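# Index the turntable one hole clockwise and re-seat the plunger

## Task

Rotate the turntable forward by exactly one hole in the clockwise direction as viewed from above, make sure the plunger's pin has dropped all the way into the new hole, and finish with the fixture standing upright on the deck and neither gripper touching it.

## Robot and tools

Robot: two arms, left_arm and right_arm, each with six revolute joints and a parallel two-finger gripper. In the scene frame the origin sits at table-top height between the nominal arm bases, +z points up, +x points out over the table, and left_arm is on the +y side; image left/right does not follow these names. Calibrated bases in the scene frame: left_arm at (+0.025, +0.326, +0.031) m, quat_wxyz (+1.000, 0, 0, +0.003); right_arm at (-0.004, -0.268, +0.031) m, quat_wxyz (+1.000, 0, 0, -0.018). Both bases have +z up.

Frames in results: each arm's end_effector_position (metres) and end_effector_quat_wxyz, its velocities and its wrist camera pose are given in that arm's own base frame. Fixed cameras and the table use the scene frame. end_effector_position is the point between the finger pads, roughly 1 cm short of the tips; fingers extend along gripper +z and open along gripper y. Printed hand poses may be off by a few cm, more at long reach.

Row layout (used by execute_actions and move): always one flat list of 14 numbers covering both arms, even if one arm is idle. Numbers 1-7 are left_arm, 8-14 are right_arm. Per arm, in this order: waist, shoulder, elbow, wrist roll, wrist yaw, wrist pitch (absolute target angles in radians, same convention as the Joint positions line), then gripper opening. Stated ranges in that row order: waist -2.618 to 3.054, shoulder 0.000 to 3.142, elbow 0.000 to 3.142, wrist roll -2.094 to 2.094, wrist yaw -1.571 to 1.571, wrist pitch -1.571 to 1.571. True ends may differ by up to 0.059 rad; a target beyond that margin and further out than the current angle is refused, and one beyond the real end gets clipped (sometimes reported as "joint sent to its limit"). Opening is absolute on a -1 (closed) to +1 (fully open, 0.094 m pad gap) scale; between the extremes the fingers are driven to where grip_measured would read that value. Writing 0 for a gripper is a real command, so to keep a gripper unchanged repeat its current command.

execute_actions(actions, cameras): actions is a list of actions; each action is a table of 1 to 15 rows, one row per 1/30 s control step, and the final row is held for the rest of the 15 steps (0.5 s per action). An empty list just reports state and images. Joint targets are rate limited: each step's target stays within 0.339 rad of measured for the first three joints and 2.2 rad for the wrist joints, and an arm's targets are scaled back if they would put the gripper more than 200 mm from where it is. Unfinished motion may need to be commanded again. To hold a joint still, resend its Joint targets value.

move(target, speed, blend, opening_speed, blocking, cameras): target is one 14-number row or up to 15 such rows (absolute joint goals, same layout). All joints move in synchrony, so grippers follow curves, with no collision avoidance. speed (rad/s, 0.01 to 12.57, default 0.5) caps the fastest joint; may be one value or one per target. blend (rad) rounds corners through intermediate targets. opening_speed (at least 0.2 per second on the opening scale) ramps the gripper; use a low value when gripping something fragile. blocking=false returns after about 0.5 s while motion continues; a new move then replaces it. Result adds a move: line such as done, off_target (at rest but a joint more than 0.035 rad off), moving, held or fault, plus limits=held when steps were withheld. done does not prove contact or no contact. Faster moves and targets deeper past contact hit and press harder.

wait(seconds 0 to 10, cameras): lets time pass holding last commands; a running move continues. stop(cameras): brakes a running move. zoom_image(camera, region [x0,y0,x1,y1], at most 504x504 px): enlarges part of the latest image of cam_head_left, cam_head_right, cam_left_wrist or cam_right_wrist (each 896x504). read_manual(section="licences") only returns licence text. finished_scene(scene) ends the scene irreversibly; the goal must hold with the robot off the fixture.

Result lines: Joint positions and Joint velocities per arm in row order, plus finger-pad gap (m, m/s). "within noise" means the arm is still. Joint targets shows what joints are currently driven toward. Tool commands shows present gripper commands. grip_measured reads the fingers on the command scale; it may read up to ~2.7 mm wide when empty and a few mm narrower than a gripped hard part, and it keeps following the command even after contact, so it does not reveal touch. Force saturates about 0.05 below first-touch reading (more for small, round or soft parts). Release by commanding well above grip_measured. Joint torques include gravity, have per-arm offsets and noise, positive toward larger angles; the first three wrap at ±28 N m. "joint command not followed" means the clearance check altered some steps. Calls with actions also list joint positions at selected steps.

Avoid: dropping or flinging the fixture, releasing parts while they move, fast impacts, hard pushing, letting anything leave the table, and any press or collision between the two arms (including one gripper closing on the other's fingers), which can end the scene. Camera cables touching the fixture count as touching it. Holding loads, staying stretched out or pushing against unreachable poses heats motors: MOTOR HOT warns at 75 °C, at 90 °C the arm folds and idles, at 100 °C it goes limp. Arm stops of any cause are undesirable.

Each tool is called as a command line: name --argument value for each argument, lists and objects as JSON in quotes; but a table of rows of numbers goes row by row, as --pt "numbers of a row", without its own name.

## Session

execute_actions --actions '[]'

Scene clock: 0.00 s.
left_arm: end_effector_position=(+0.3695, +0.0210, +0.1447) grip_measured=+1.000 end_effector_quat_wxyz=(+0.691, -0.046, +0.720, +0.036) | right_arm: end_effector_position=(+0.3642, -0.0543, +0.1341) grip_measured=+1.000 end_effector_quat_wxyz=(+0.671, +0.135, +0.726, -0.062)
Joint names: [waist, shoulder, elbow, wrist roll, wrist yaw, wrist pitch]
Joint positions: left_arm=[-0.002 1.545 0.182 -0.017 -0.116 1.321 0.094] | right_arm=[-0.036 1.532 0.189 0.115 0.24 1.248 0.094]
Joint velocities: within noise
Joint torques (N m): no reading
Heat: left arm: 33 °C; right arm: 32 °C.
Joint targets: left_arm=[-0.002 1.540 0.186 -0.017 -0.116 1.320] | right_arm=[-0.036 1.528 0.193 0.114 0.240 1.243]
Tool commands: left_gripper/opening=+1.0 right_gripper/opening=+1.0

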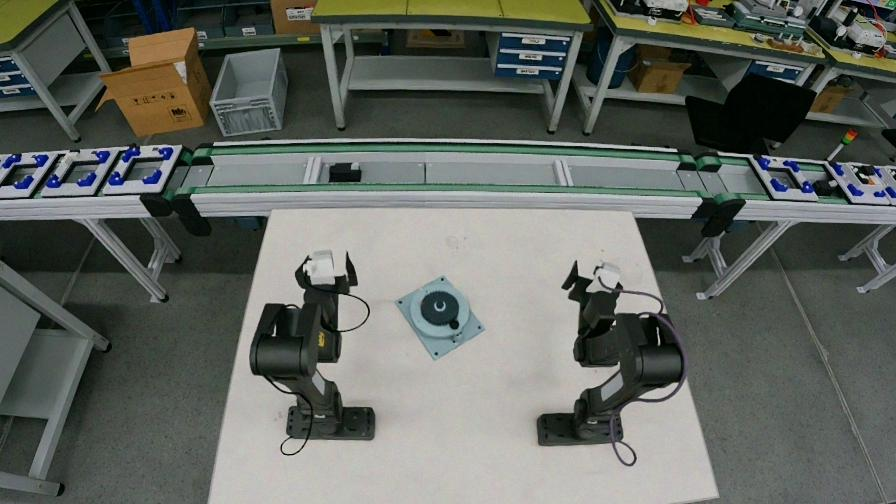

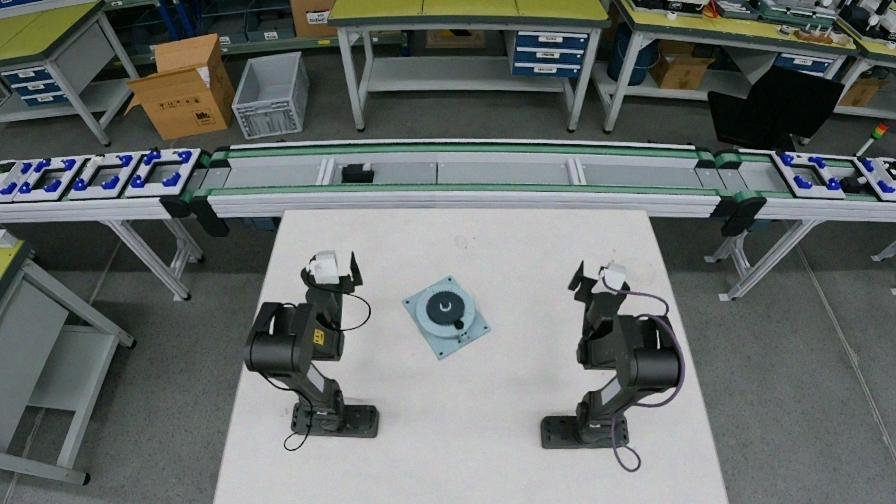

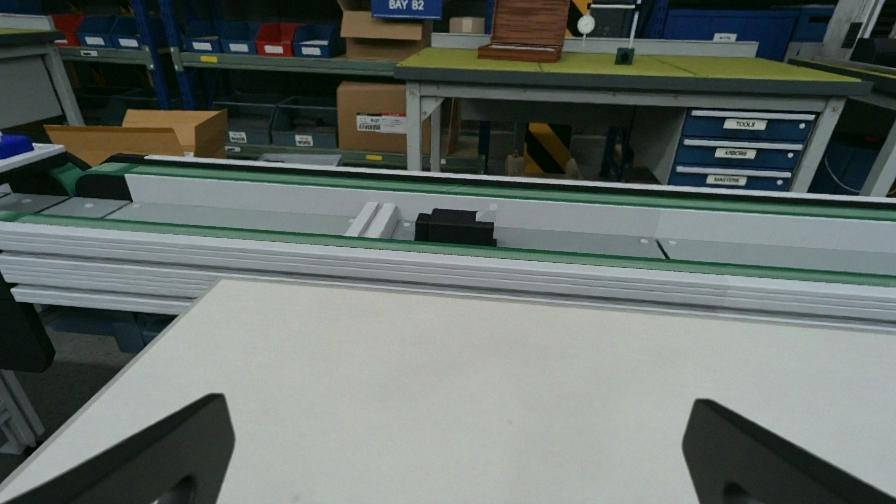

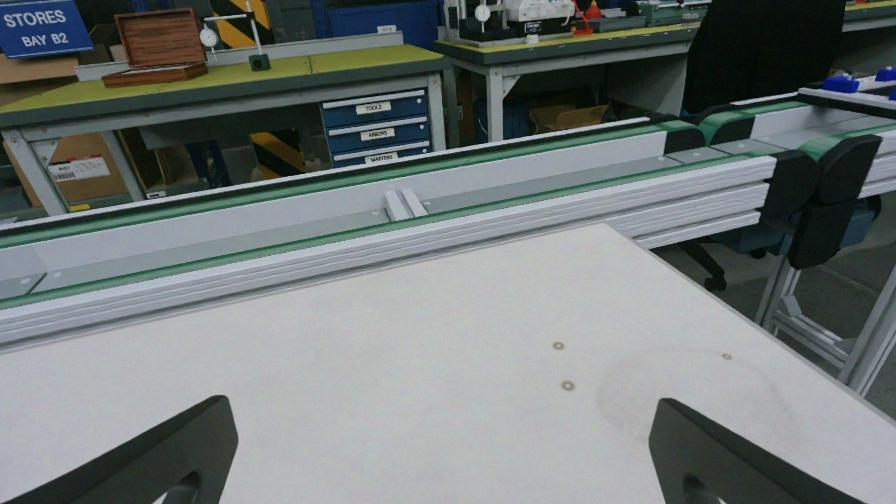

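zoom_image --camera "cam_head_left" --region '[380, 260, 500, 370]'

zoom_image --camera "cam_head_right" --region '[390, 260, 510, 370]'

Scaled by 4.200 from the camera's 896x504 image, which has a finer 1280x720 frame.

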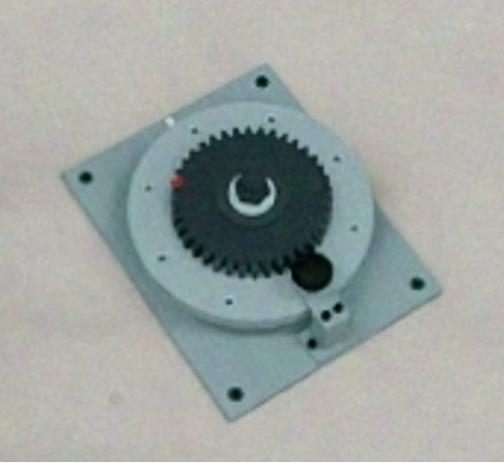

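Scaled by 4.200 from the camera's 896x504 image, which has a finer 1280x720 frame.

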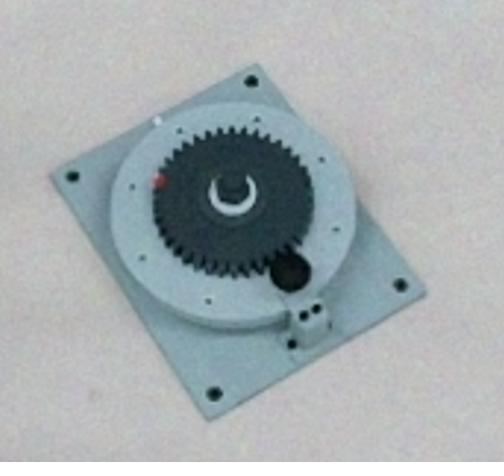

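move --pt "-0.4 1.6 1.2 0.0 0.0 -0.4 1.0 -0.036 1.528 0.193 0.114 0.24 1.243 1.0" --pt "-0.768 2.037 1.919 0.0 0.0 -1.453 1.0 -0.036 1.528 0.193 0.114 0.24 1.243 1.0" --speed 1.0

Scene clock: 117.83 s.
left_arm: end_effector_position=(+0.2782, -0.2678, +0.1369) grip_measured=+1.000 end_effector_quat_wxyz=(+0.004, +0.371, +0.929, +0.000) | right_arm: end_effector_position=(+0.3642, -0.0543, +0.1341) grip_measured=+1.000 end_effector_quat_wxyz=(+0.671, +0.135, +0.726, -0.062)
Joint names: [waist, shoulder, elbow, wrist roll, wrist yaw, wrist pitch]
Joint positions: left_arm=[-0.77 2.017 1.89 -0.009 -0.003 -1.437 0.094] | right_arm=[-0.036 1.532 0.189 0.115 0.24 1.248 0.094]
Joint velocities: within noise
Joint torques (N m): left_arm=[0.1 -8.9 7.17 0.12 0.01 0.2] | right_arm=[-0.1 -4.6 6.17 0.01 0 1.71]
Heat: left arm: 34 °C; right arm: 35 °C.
Joint targets: left_arm=[-0.768 2.037 1.919 0.000 0.000 -1.453] | right_arm=[-0.036 1.528 0.193 0.114 0.240 1.243]
move: done

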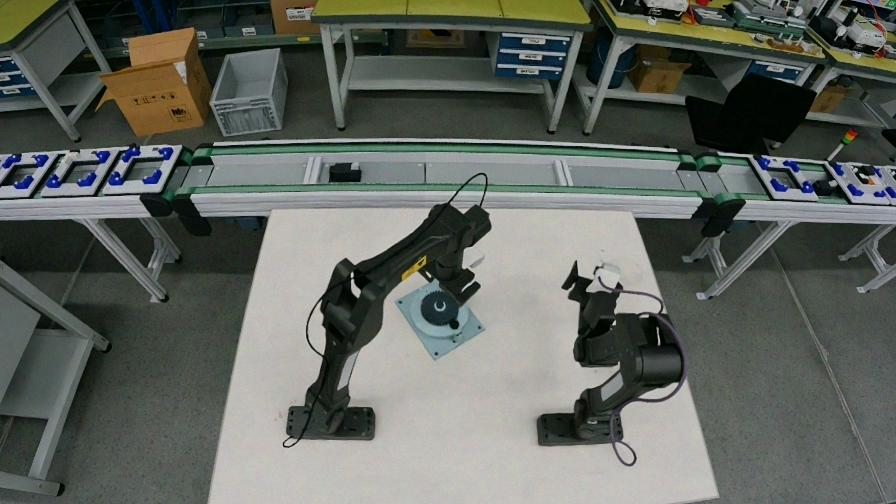

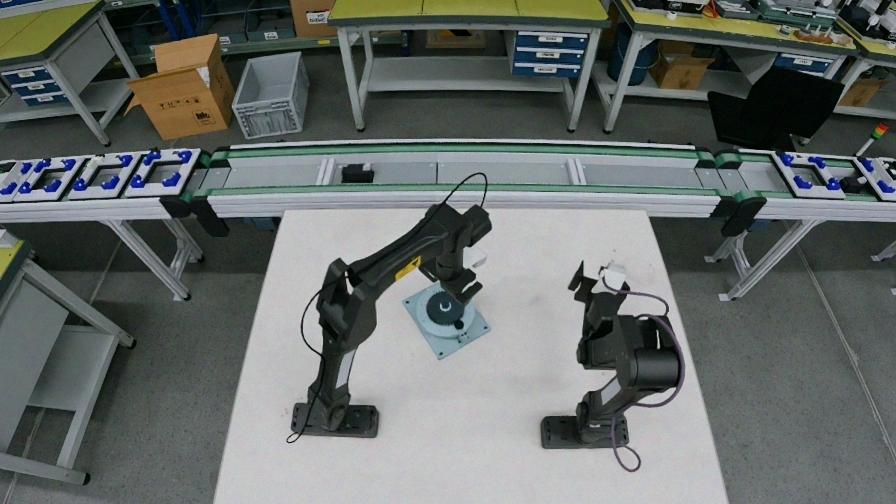

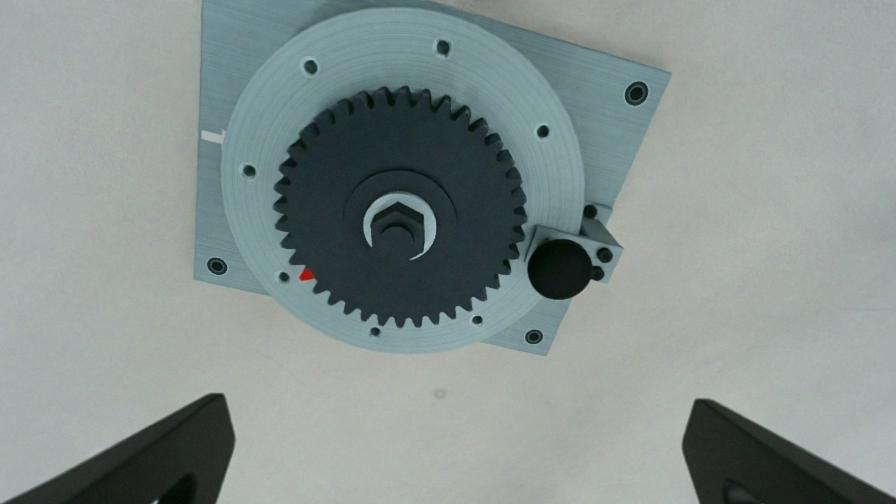

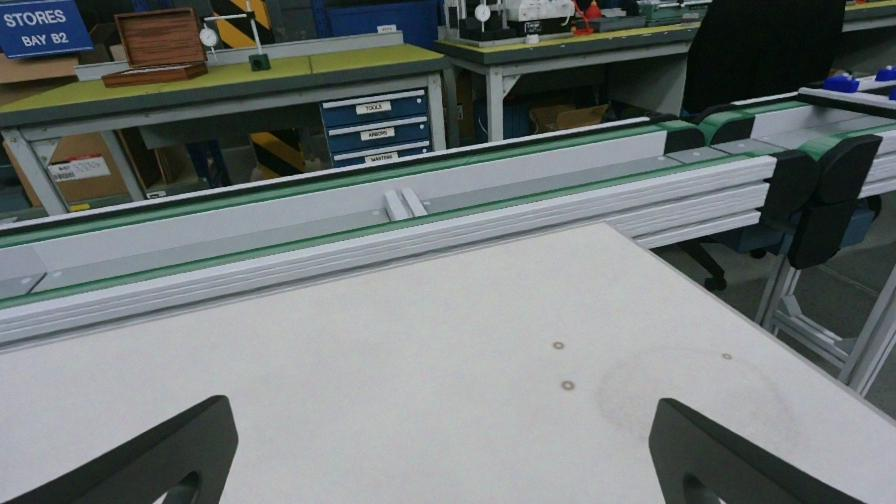

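zoom_image --camera "cam_left_wrist" --region '[180, 0, 684, 370]'

zoom_image --camera "cam_left_wrist" --region '[480, 180, 680, 380]'

Scaled by 1.000.

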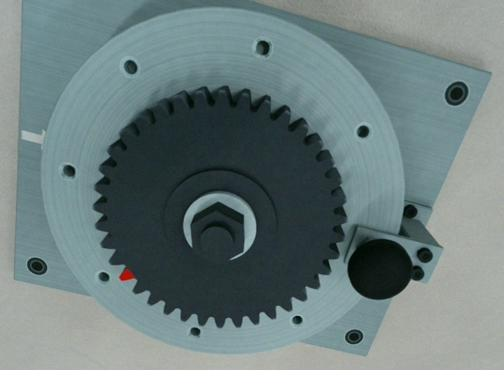

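Scaled by 2.520 from the camera's 896x504 image, which has a finer 1280x720 frame.

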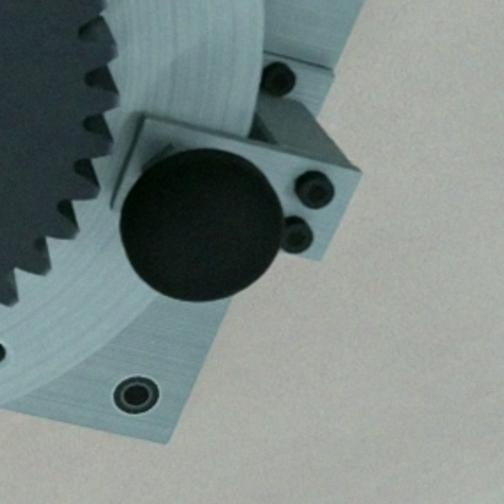

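move --pt "-0.2 2.037 1.919 0.0 0.0 -1.453 1.0 -0.036 1.528 0.193 0.0 0.0 0.907 1.0" --pt "-0.2 2.037 1.919 0.0 0.0 -1.453 1.0 0.23 1.528 0.193 0.0 -0.9 0.907 1.0" --speed 0.8 --cameras '["cam_head_left", "cam_right_wrist"]'

Scene clock: 178.20 s.
left_arm: end_effector_position=(+0.3791, -0.0729, +0.1370) grip_measured=+1.000 end_effector_quat_wxyz=(+0.004, +0.093, +0.996, +0.001) | right_arm: end_effector_position=(+0.2525, +0.1995, +0.0815) grip_measured=+1.000 end_effector_quat_wxyz=(+0.445, -0.312, +0.731, +0.414)
Joint names: [waist, shoulder, elbow, wrist roll, wrist yaw, wrist pitch]
Joint positions: left_arm=[-0.194 2.017 1.891 -0.009 -0.003 -1.437 0.094] | right_arm=[0.222 1.532 0.189 0.009 -0.885 0.917 0.094]
Joint velocities: within noise
Joint torques (N m): left_arm=[-0.49 -8.88 7.17 0.11 0.03 0.23] | right_arm=[0.62 -4.27 5.89 -0.07 -0.34 1.4]
Heat: left arm: 35 °C; right arm: 36 °C.
Joint targets: left_arm=[-0.200 2.037 1.919 0.000 0.000 -1.453] | right_arm=[0.230 1.528 0.193 0.000 -0.900 0.907]
move: done
Images, in order (width x height): cam_head_left 896x504, cam_right_wrist 896x504.

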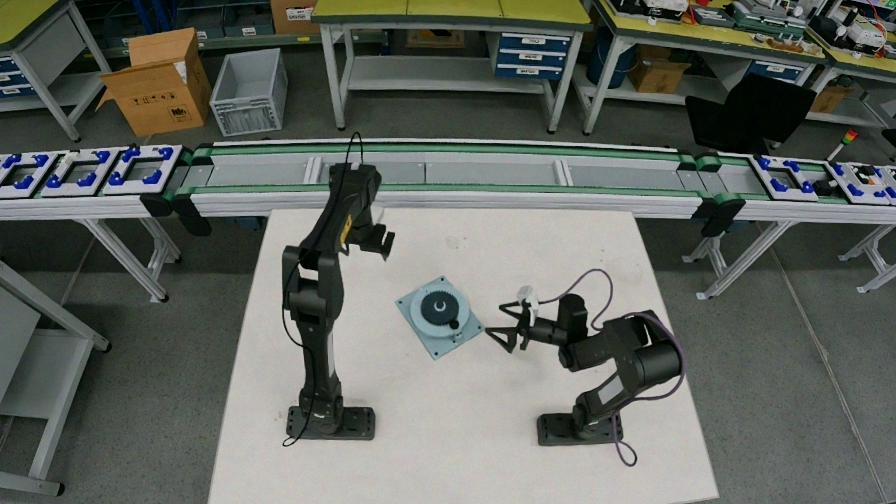

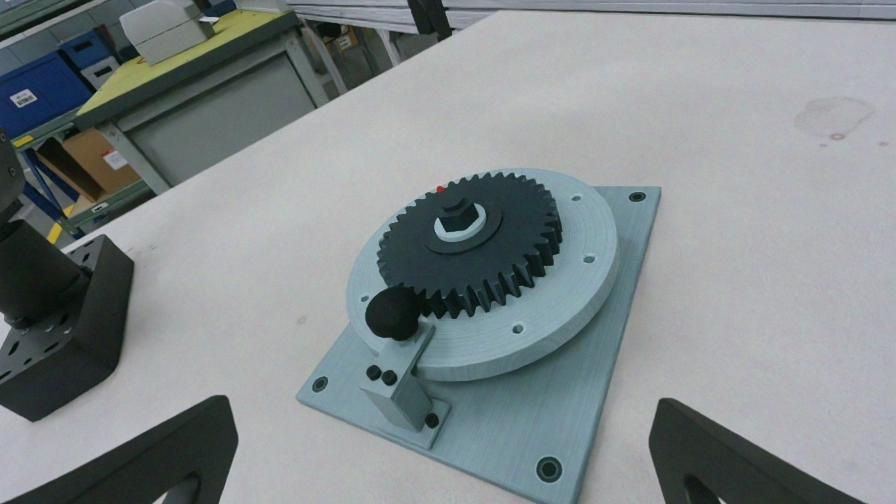

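zoom_image --camera "cam_right_wrist" --region '[290, 160, 670, 504]'

zoom_image --camera "cam_right_wrist" --region '[330, 260, 490, 460]'

Scaled by 1.326 from the camera's 896x504 image, which has a finer 1280x720 frame.

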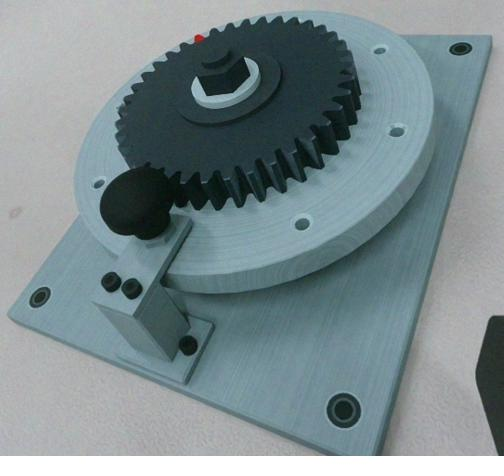

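Scaled by 2.520 from the camera's 896x504 image, which has a finer 1280x720 frame.

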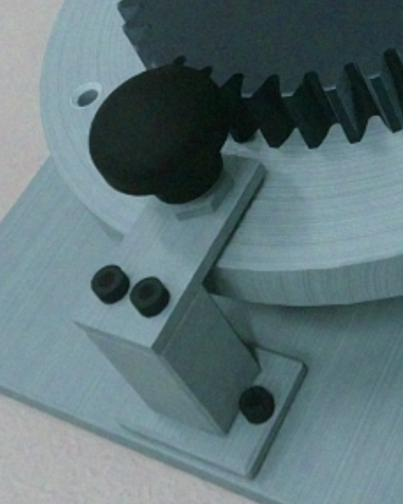

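zoom_image --camera "cam_right_wrist" --region '[0, 380, 250, 504]'

zoom_image --camera "cam_right_wrist" --region '[640, 380, 890, 504]'

Scaled by 2.016 from the camera's 896x504 image, which has a finer 1280x720 frame.

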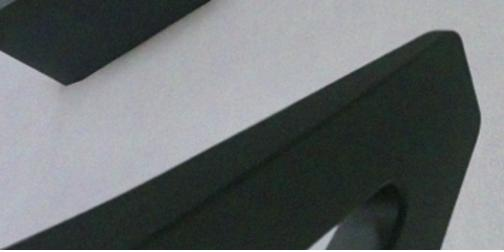

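Scaled by 2.016 from the camera's 896x504 image, which has a finer 1280x720 frame.

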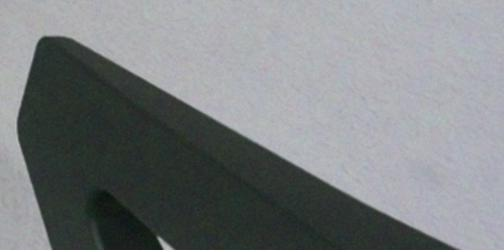

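move --pt "-0.2 2.057 1.948 0.07 0.0 -1.46 1.0 0.0 1.528 0.193 0.0 0.0 1.243 1.0" --pt "-0.70 2.057 1.948 0.07 0.0 -1.46 1.0 -0.5 1.528 0.193 0.0 0.0 1.243 1.0" --speed 0.8 --cameras '["cam_left_wrist"]'

move --pt "-0.85 2.057 1.948 -0.07 0.0 -1.46 1.0 -0.5 1.528 0.193 0.0 0.0 1.243 1.0" --speed 0.8 --cameras '["cam_head_left", "cam_left_wrist"]'

Scene clock: 422.43 s.
left_arm: end_effector_position=(+0.2981, -0.2534, +0.1367) grip_measured=+1.000 end_effector_quat_wxyz=(+0.004, +0.374, +0.927, -0.002) | right_arm: end_effector_position=(+0.3273, -0.1735, +0.1283) grip_measured=+1.000 end_effector_quat_wxyz=(+0.646, +0.183, +0.724, -0.157)
Joint names: [waist, shoulder, elbow, wrist roll, wrist yaw, wrist pitch]
Joint positions: left_arm=[-0.706 2.038 1.92 0.061 0.002 -1.444 0.094] | right_arm=[-0.494 1.532 0.189 0.008 -0.007 1.227 0.094]
Joint velocities: within noise
Joint torques (N m): left_arm=[0.57 -9.2 7.09 0.12 -0.02 0.23] | right_arm=[-0.7 -4.59 6.22 -0.05 0.05 1.91]
Heat: left arm: 35 °C; right arm: 36 °C.
Joint targets: left_arm=[-0.700 2.057 1.948 0.070 0.000 -1.460] | right_arm=[-0.500 1.528 0.193 0.000 0.000 1.243]
move: done
Images, in order (width x height): cam_left_wrist 896x504.

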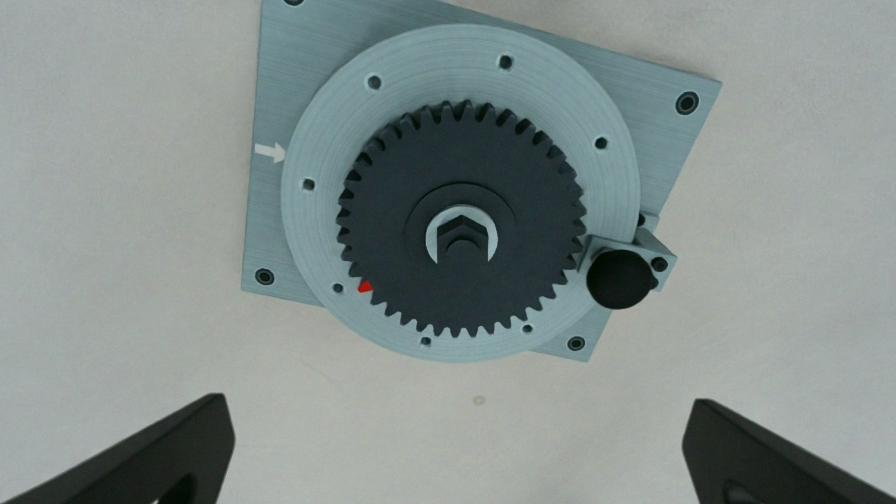

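Scene clock: 423.53 s.
left_arm: end_effector_position=(+0.2567, -0.2951, +0.1367) grip_measured=+1.000 end_effector_quat_wxyz=(+0.003, +0.388, +0.922, -0.003) | right_arm: end_effector_position=(+0.3273, -0.1735, +0.1283) grip_measured=+1.000 end_effector_quat_wxyz=(+0.646, +0.183, +0.724, -0.157)
Joint names: [waist, shoulder, elbow, wrist roll, wrist yaw, wrist pitch]
Joint positions: left_arm=[-0.856 2.038 1.92 -0.059 0.003 -1.444 0.094] | right_arm=[-0.494 1.532 0.189 0.008 -0.007 1.227 0.094]
Joint velocities: within noise
Joint torques (N m): left_arm=[0.47 -9.2 7.12 -0.11 -0.03 0.24] | right_arm=[-0.65 -4.56 6.22 -0.05 0.06 1.92]
Heat: left arm: 35 °C; right arm: 36 °C.
Joint targets: left_arm=[-0.850 2.057 1.948 -0.070 0.000 -1.460] | right_arm=[-0.500 1.528 0.193 0.000 0.000 1.243]
move: done
Images, in order (width x height): cam_head_left 896x504, cam_left_wrist 896x504.

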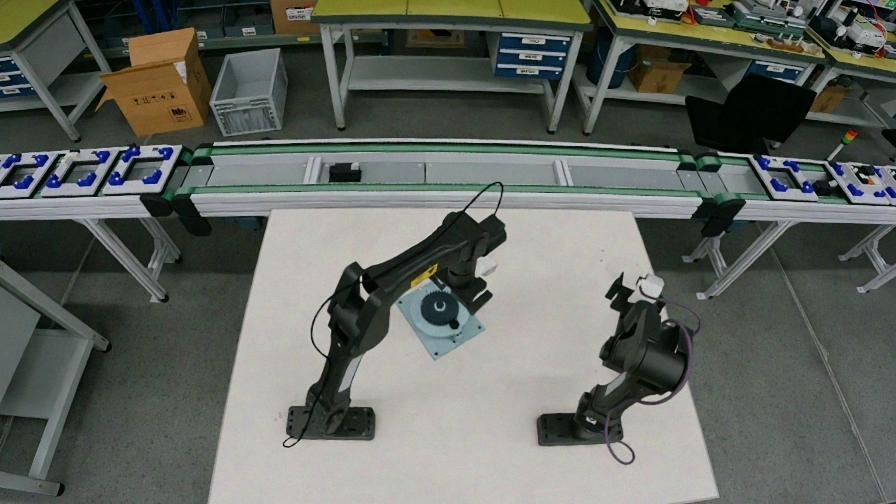

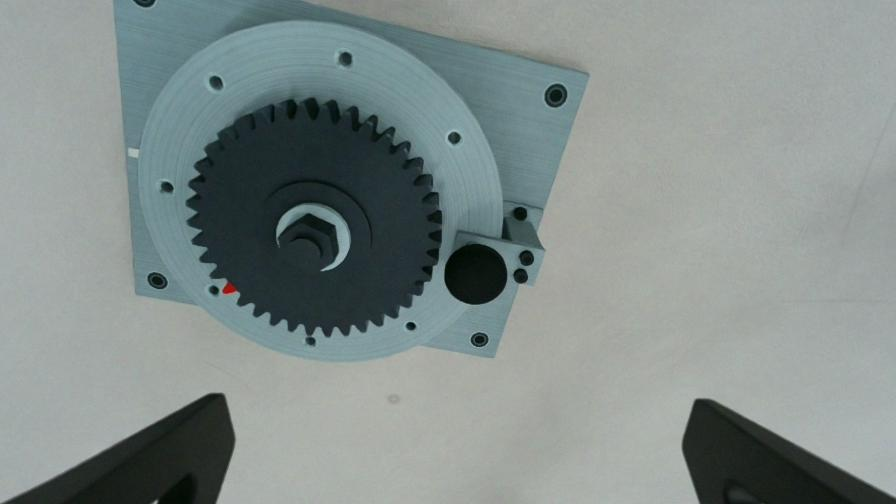

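zoom_image --camera "cam_left_wrist" --region '[240, 160, 400, 300]'

Scaled by 3.150 from the camera's 896x504 image, which has a finer 1280x720 frame.

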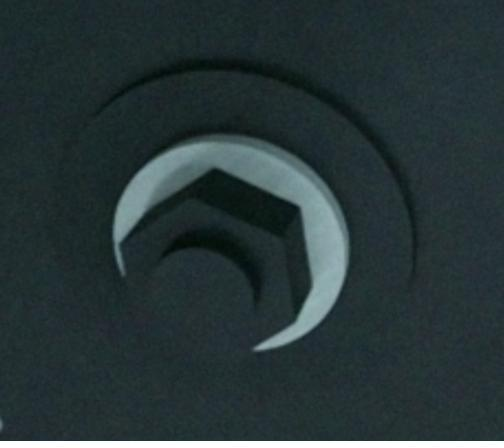

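move --pt "-0.45 2.057 1.948 0.0 0.0 -1.46 1.0 0.0 1.396 0.15 0.0 0.0 0.875 1.0" --pt "-0.45 2.057 1.948 0.0 0.0 -1.46 1.0 0.885 1.396 0.121 0.0 0.0 0.875 0.3" --speed 0.8 --cameras '["cam_head_left", "cam_left_wrist", "cam_right_wrist"]'

Scene clock: 567.53 s.
left_arm: end_effector_position=(+0.3538, -0.1667, +0.1367) grip_measured=+1.000 end_effector_quat_wxyz=(+0.004, +0.215, +0.977, -0.001) | right_arm: end_effector_position=(+0.2127, +0.2579, +0.0637) grip_measured=+0.302 end_effector_quat_wxyz=(+0.498, -0.352, +0.756, +0.236)
Joint names: [waist, shoulder, elbow, wrist roll, wrist yaw, wrist pitch]
Joint positions: left_arm=[-0.443 2.038 1.92 -0.01 -0.001 -1.444 0.094] | right_arm=[0.877 1.416 0.13 0.006 -0.002 0.883 0.061]
Joint velocities: within noise
Joint torques (N m): left_arm=[-0.61 -9.16 7.1 0.14 -0.01 0.23] | right_arm=[0.7 -4.97 5.16 -0.05 0.01 1.64]
Heat: left arm: 34 °C; right arm: 41 °C.
Joint targets: left_arm=[-0.450 2.057 1.948 0.000 0.000 -1.460] | right_arm=[0.885 1.396 0.121 0.000 0.000 0.875]
move: done
Images, in order (width x height): cam_head_left 896x504, cam_left_wrist 896x504, cam_right_wrist 896x504.

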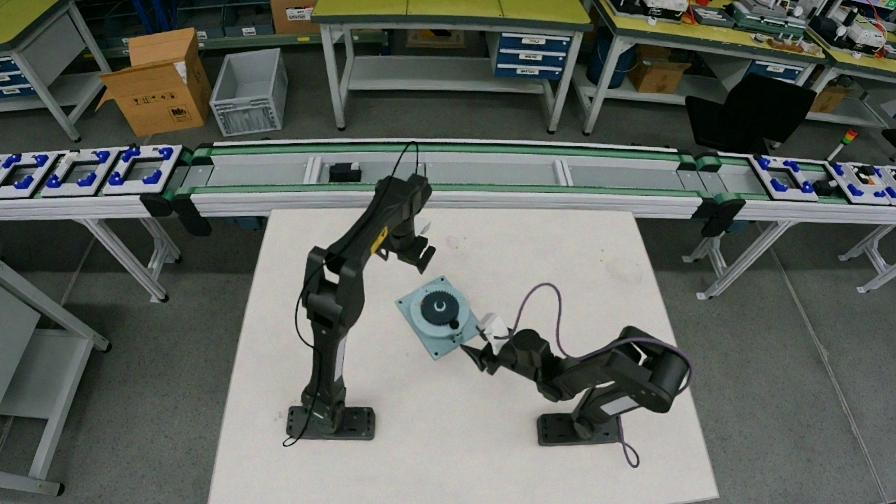

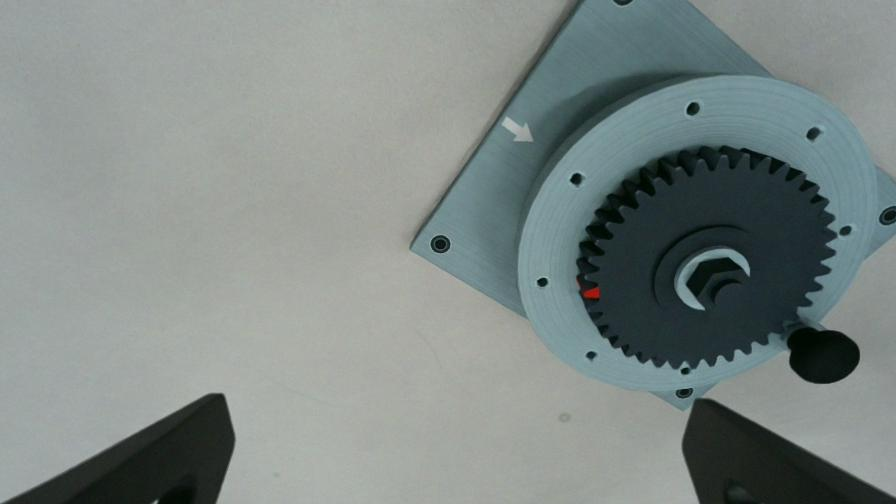

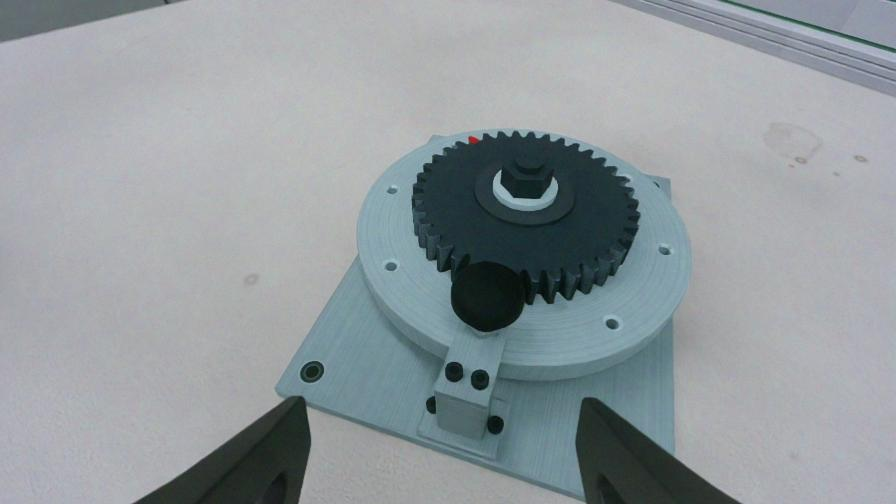

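zoom_image --camera "cam_right_wrist" --region '[400, 230, 580, 470]'

zoom_image --camera "cam_left_wrist" --region '[740, 280, 896, 420]'

Scaled by 2.100 from the camera's 896x504 image, which has a finer 1280x720 frame.

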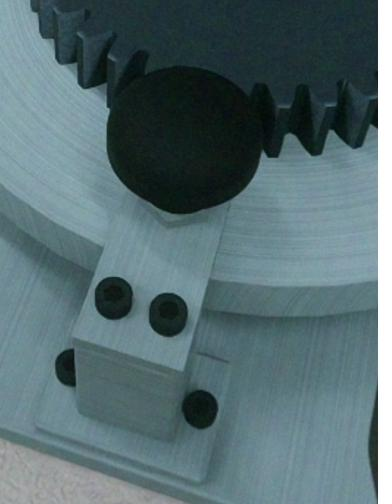

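Scaled by 3.231 from the camera's 896x504 image, which has a finer 1280x720 frame.

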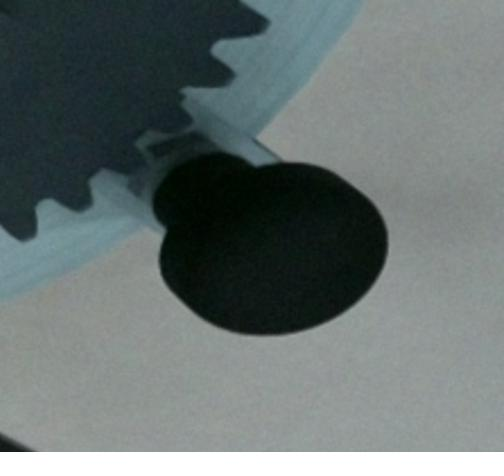

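move --target '[-0.45, 2.057, 1.948, 0.0, 0.0, -1.46, 1.0, 0.835, 1.853, 0.108, 0.0, 0.0, 1.436, 0.3]' --speed 0.6 --cameras '["cam_left_wrist", "cam_right_wrist"]'

Scene clock: 666.23 s.
left_arm: end_effector_position=(+0.3537, -0.1667, +0.1367) grip_measured=+1.000 end_effector_quat_wxyz=(+0.004, +0.215, +0.977, -0.001) | right_arm: end_effector_position=(+0.2301, +0.2604, +0.0431) grip_measured=+0.302 end_effector_quat_wxyz=(+0.532, -0.330, +0.741, +0.242)
Joint names: [waist, shoulder, elbow, wrist roll, wrist yaw, wrist pitch]
Joint positions: left_arm=[-0.443 2.038 1.92 -0.01 -0.001 -1.445 0.094] | right_arm=[0.843 1.84 0.114 0.006 -0.002 1.403 0.061]
Joint velocities: within noise
Joint torques (N m): left_arm=[-0.57 -9.18 7.08 0.12 0 0.23] | right_arm=[-0.9 -3.96 2.67 -0.04 0.01 2.04]
Heat: left arm: 35 °C; right arm: 38 °C.
Joint targets: left_arm=[-0.450 2.057 1.948 0.000 0.000 -1.460] | right_arm=[0.835 1.853 0.108 0.000 0.000 1.436]
move: done
Images, in order (width x height): cam_left_wrist 896x504, cam_right_wrist 896x504.

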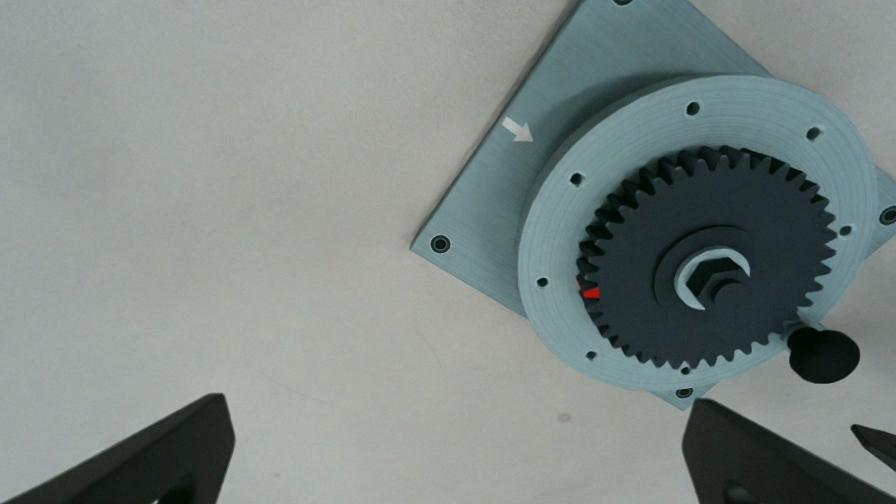

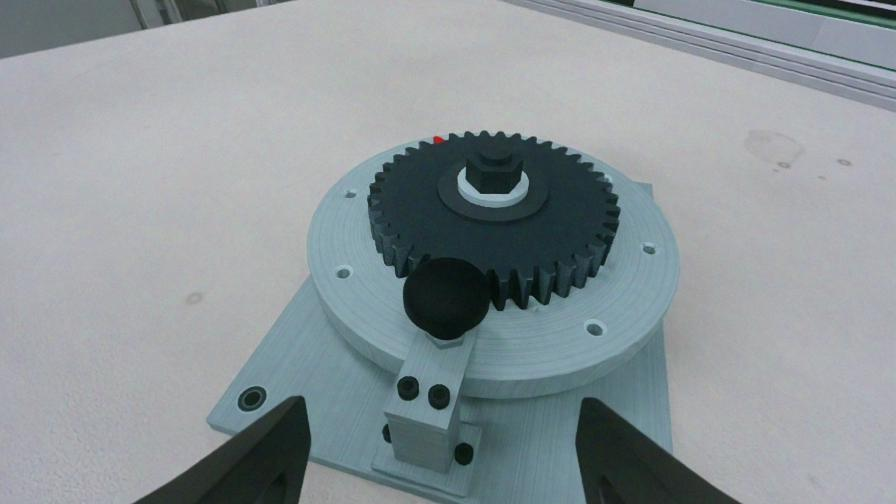

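zoom_image --camera "cam_left_wrist" --region '[0, 380, 250, 504]'

zoom_image --camera "cam_left_wrist" --region '[646, 380, 896, 504]'

Scaled by 2.016 from the camera's 896x504 image, which has a finer 1280x720 frame.

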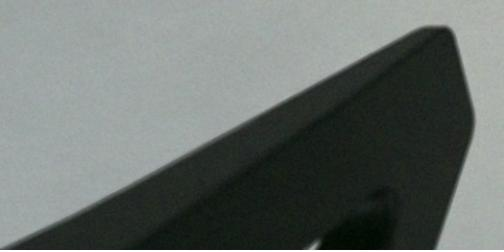

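Scaled by 2.016 from the camera's 896x504 image, which has a finer 1280x720 frame.

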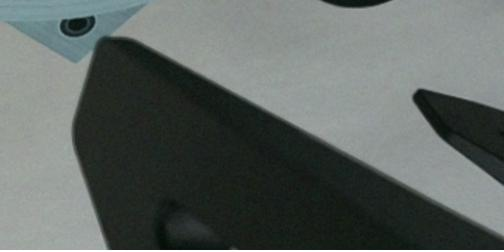

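move --target '[-0.45, 2.057, 1.948, 0.0, 0.0, -1.46, 1.0, 0.835, 1.974, 0.25, 0.0, 0.0, 1.455, 0.3]' --speed 0.3 --cameras '["cam_left_wrist", "cam_right_wrist"]'

Scene clock: 745.03 s.
left_arm: end_effector_position=(+0.3537, -0.1667, +0.1367) grip_measured=+1.000 end_effector_quat_wxyz=(+0.004, +0.215, +0.977, -0.001) | right_arm: end_effector_position=(+0.2527, +0.2858, +0.0400) grip_measured=+0.302 end_effector_quat_wxyz=(+0.543, -0.327, +0.734, +0.246)
Joint names: [waist, shoulder, elbow, wrist roll, wrist yaw, wrist pitch]
Joint positions: left_arm=[-0.443 2.038 1.92 -0.009 -0.001 -1.445 0.094] | right_arm=[0.843 1.957 0.242 0.006 -0.002 1.421 0.061]
Joint velocities: within noise
Joint torques (N m): left_arm=[-0.58 -9.2 7.1 0.12 0 0.24] | right_arm=[-0.9 -4.83 4.1 -0.04 0.02 2.07]
Heat: left arm: 35 °C; right arm: 43 °C.
Joint targets: left_arm=[-0.450 2.057 1.948 0.000 0.000 -1.460] | right_arm=[0.835 1.974 0.250 0.000 0.000 1.455]
move: done
Images, in order (width x height): cam_left_wrist 896x504, cam_right_wrist 896x504.

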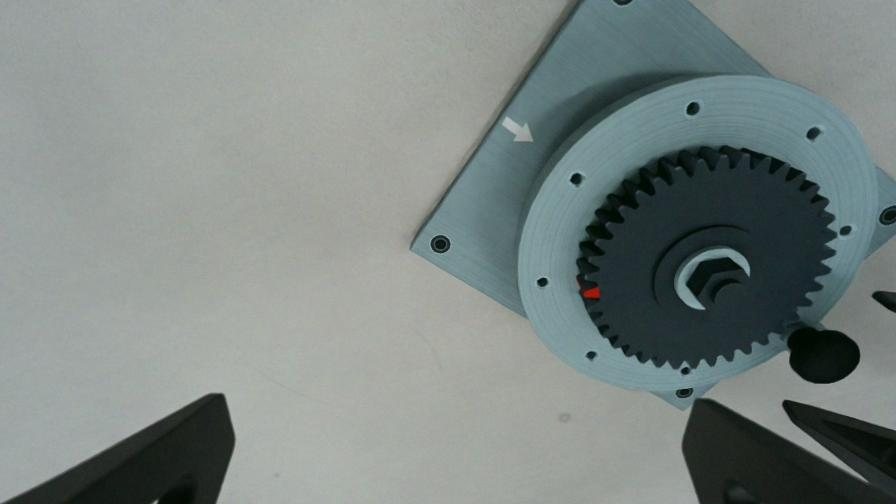

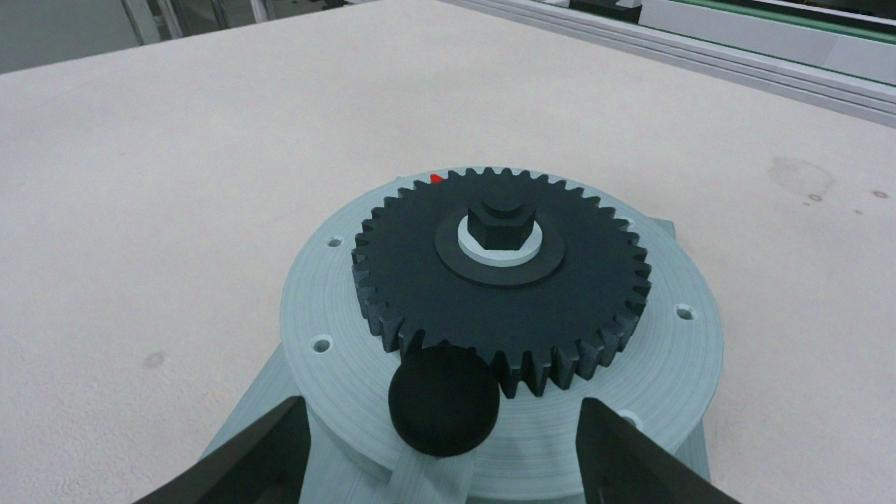

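move --target '[-0.45, 2.057, 1.948, 0.0, 0.0, -1.46, 1.0, 0.835, 2.013, 0.303, 0.0, 0.0, 1.402, 0.0]' --speed 0.2 --opening_speed 0.5 --cameras '["cam_left_wrist", "cam_right_wrist"]'

Scene clock: 766.10 s.
left_arm: end_effector_position=(+0.3537, -0.1667, +0.1367) grip_measured=+1.000 end_effector_quat_wxyz=(+0.004, +0.215, +0.977, -0.001) | right_arm: end_effector_position=(+0.2605, +0.2946, +0.0348) grip_measured=+0.002 end_effector_quat_wxyz=(+0.540, -0.328, +0.735, +0.245)
Joint names: [waist, shoulder, elbow, wrist roll, wrist yaw, wrist pitch]
Joint positions: left_arm=[-0.443 2.038 1.92 -0.009 -0.001 -1.445 0.094] | right_arm=[0.843 1.995 0.292 0.006 -0.002 1.402 0.047]
Joint velocities: within noise
Joint torques (N m): left_arm=[-0.61 -9.18 7.06 0.13 0 0.23] | right_arm=[-0.92 -5.16 4.49 -0.05 0 1.75]
Heat: left arm: 35 °C; right arm: 42 °C.
Joint targets: left_arm=[-0.450 2.057 1.948 0.000 0.000 -1.460] | right_arm=[0.835 2.013 0.303 0.000 0.000 1.402]
move: done
Images, in order (width x height): cam_left_wrist 896x504, cam_right_wrist 896x504.

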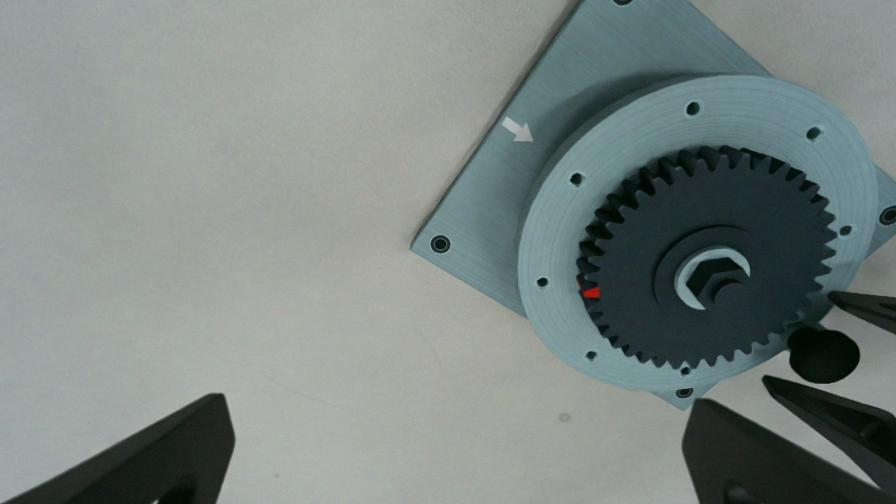

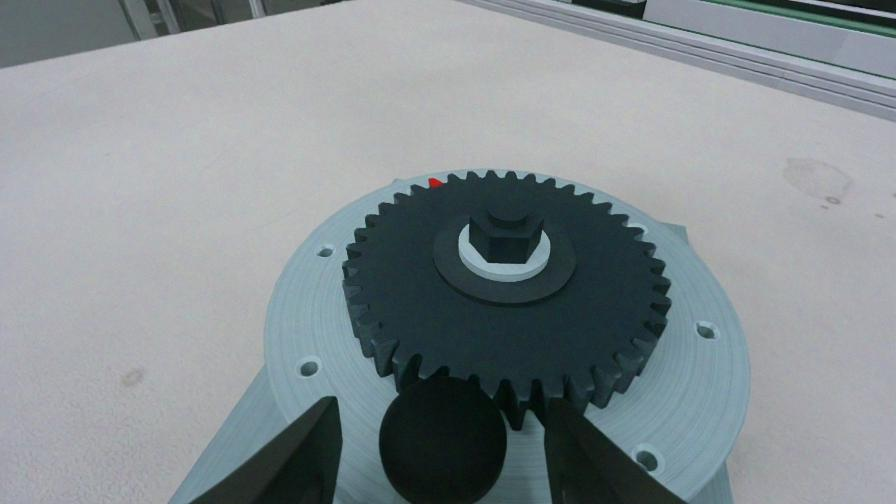

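move --target '[-0.45, 2.057, 1.948, 0.0, 0.0, -1.46, 1.0, 0.835, 2.013, 0.303, 0.0, 0.0, 1.402, -0.6]' --speed 0.2 --opening_speed 0.4 --cameras '["cam_left_wrist", "cam_right_wrist"]'

Scene clock: 776.60 s.
left_arm: end_effector_position=(+0.3537, -0.1667, +0.1367) grip_measured=+1.000 end_effector_quat_wxyz=(+0.004, +0.215, +0.977, -0.001) | right_arm: end_effector_position=(+0.2605, +0.2946, +0.0348) grip_measured=-0.486 end_effector_quat_wxyz=(+0.540, -0.328, +0.735, +0.245)
Joint names: [waist, shoulder, elbow, wrist roll, wrist yaw, wrist pitch]
Joint positions: left_arm=[-0.443 2.038 1.92 -0.009 -0.001 -1.445 0.094] | right_arm=[0.843 1.995 0.292 0.006 -0.002 1.402 0.024]
Joint velocities: within noise
Joint torques (N m): left_arm=[-0.55 -9.17 7.09 0.12 0.01 0.23] | right_arm=[-0.94 -5.2 4.41 -0.04 0 1.76]
Heat: left arm: 35 °C; right arm: 41 °C.
Joint targets: left_arm=[-0.450 2.057 1.948 0.000 0.000 -1.460] | right_arm=[0.835 2.013 0.303 0.000 0.000 1.402]
move: done
Images, in order (width x height): cam_left_wrist 896x504, cam_right_wrist 896x504.

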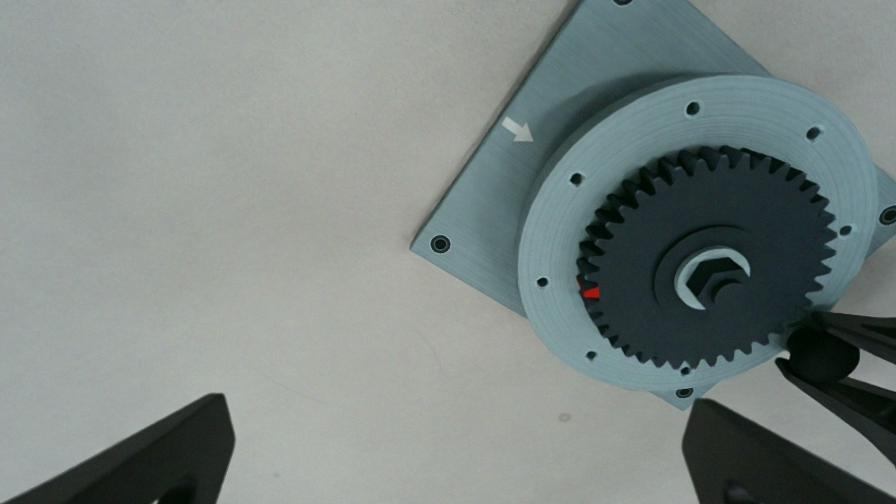

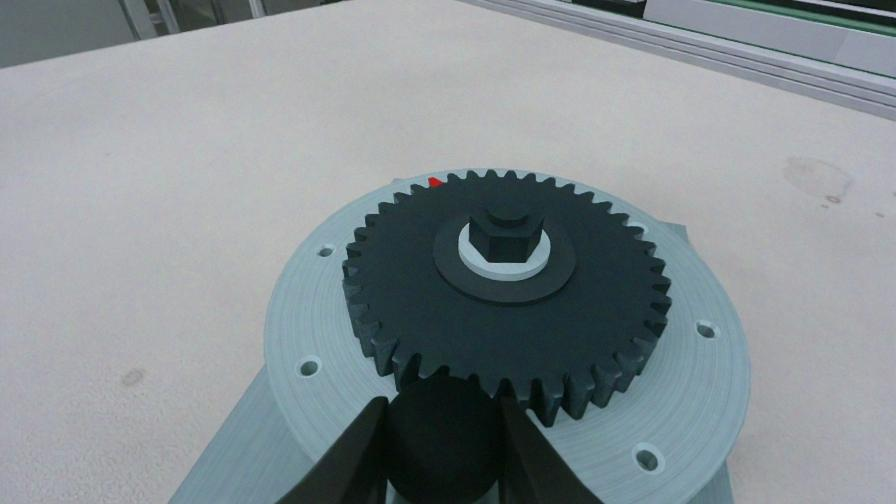

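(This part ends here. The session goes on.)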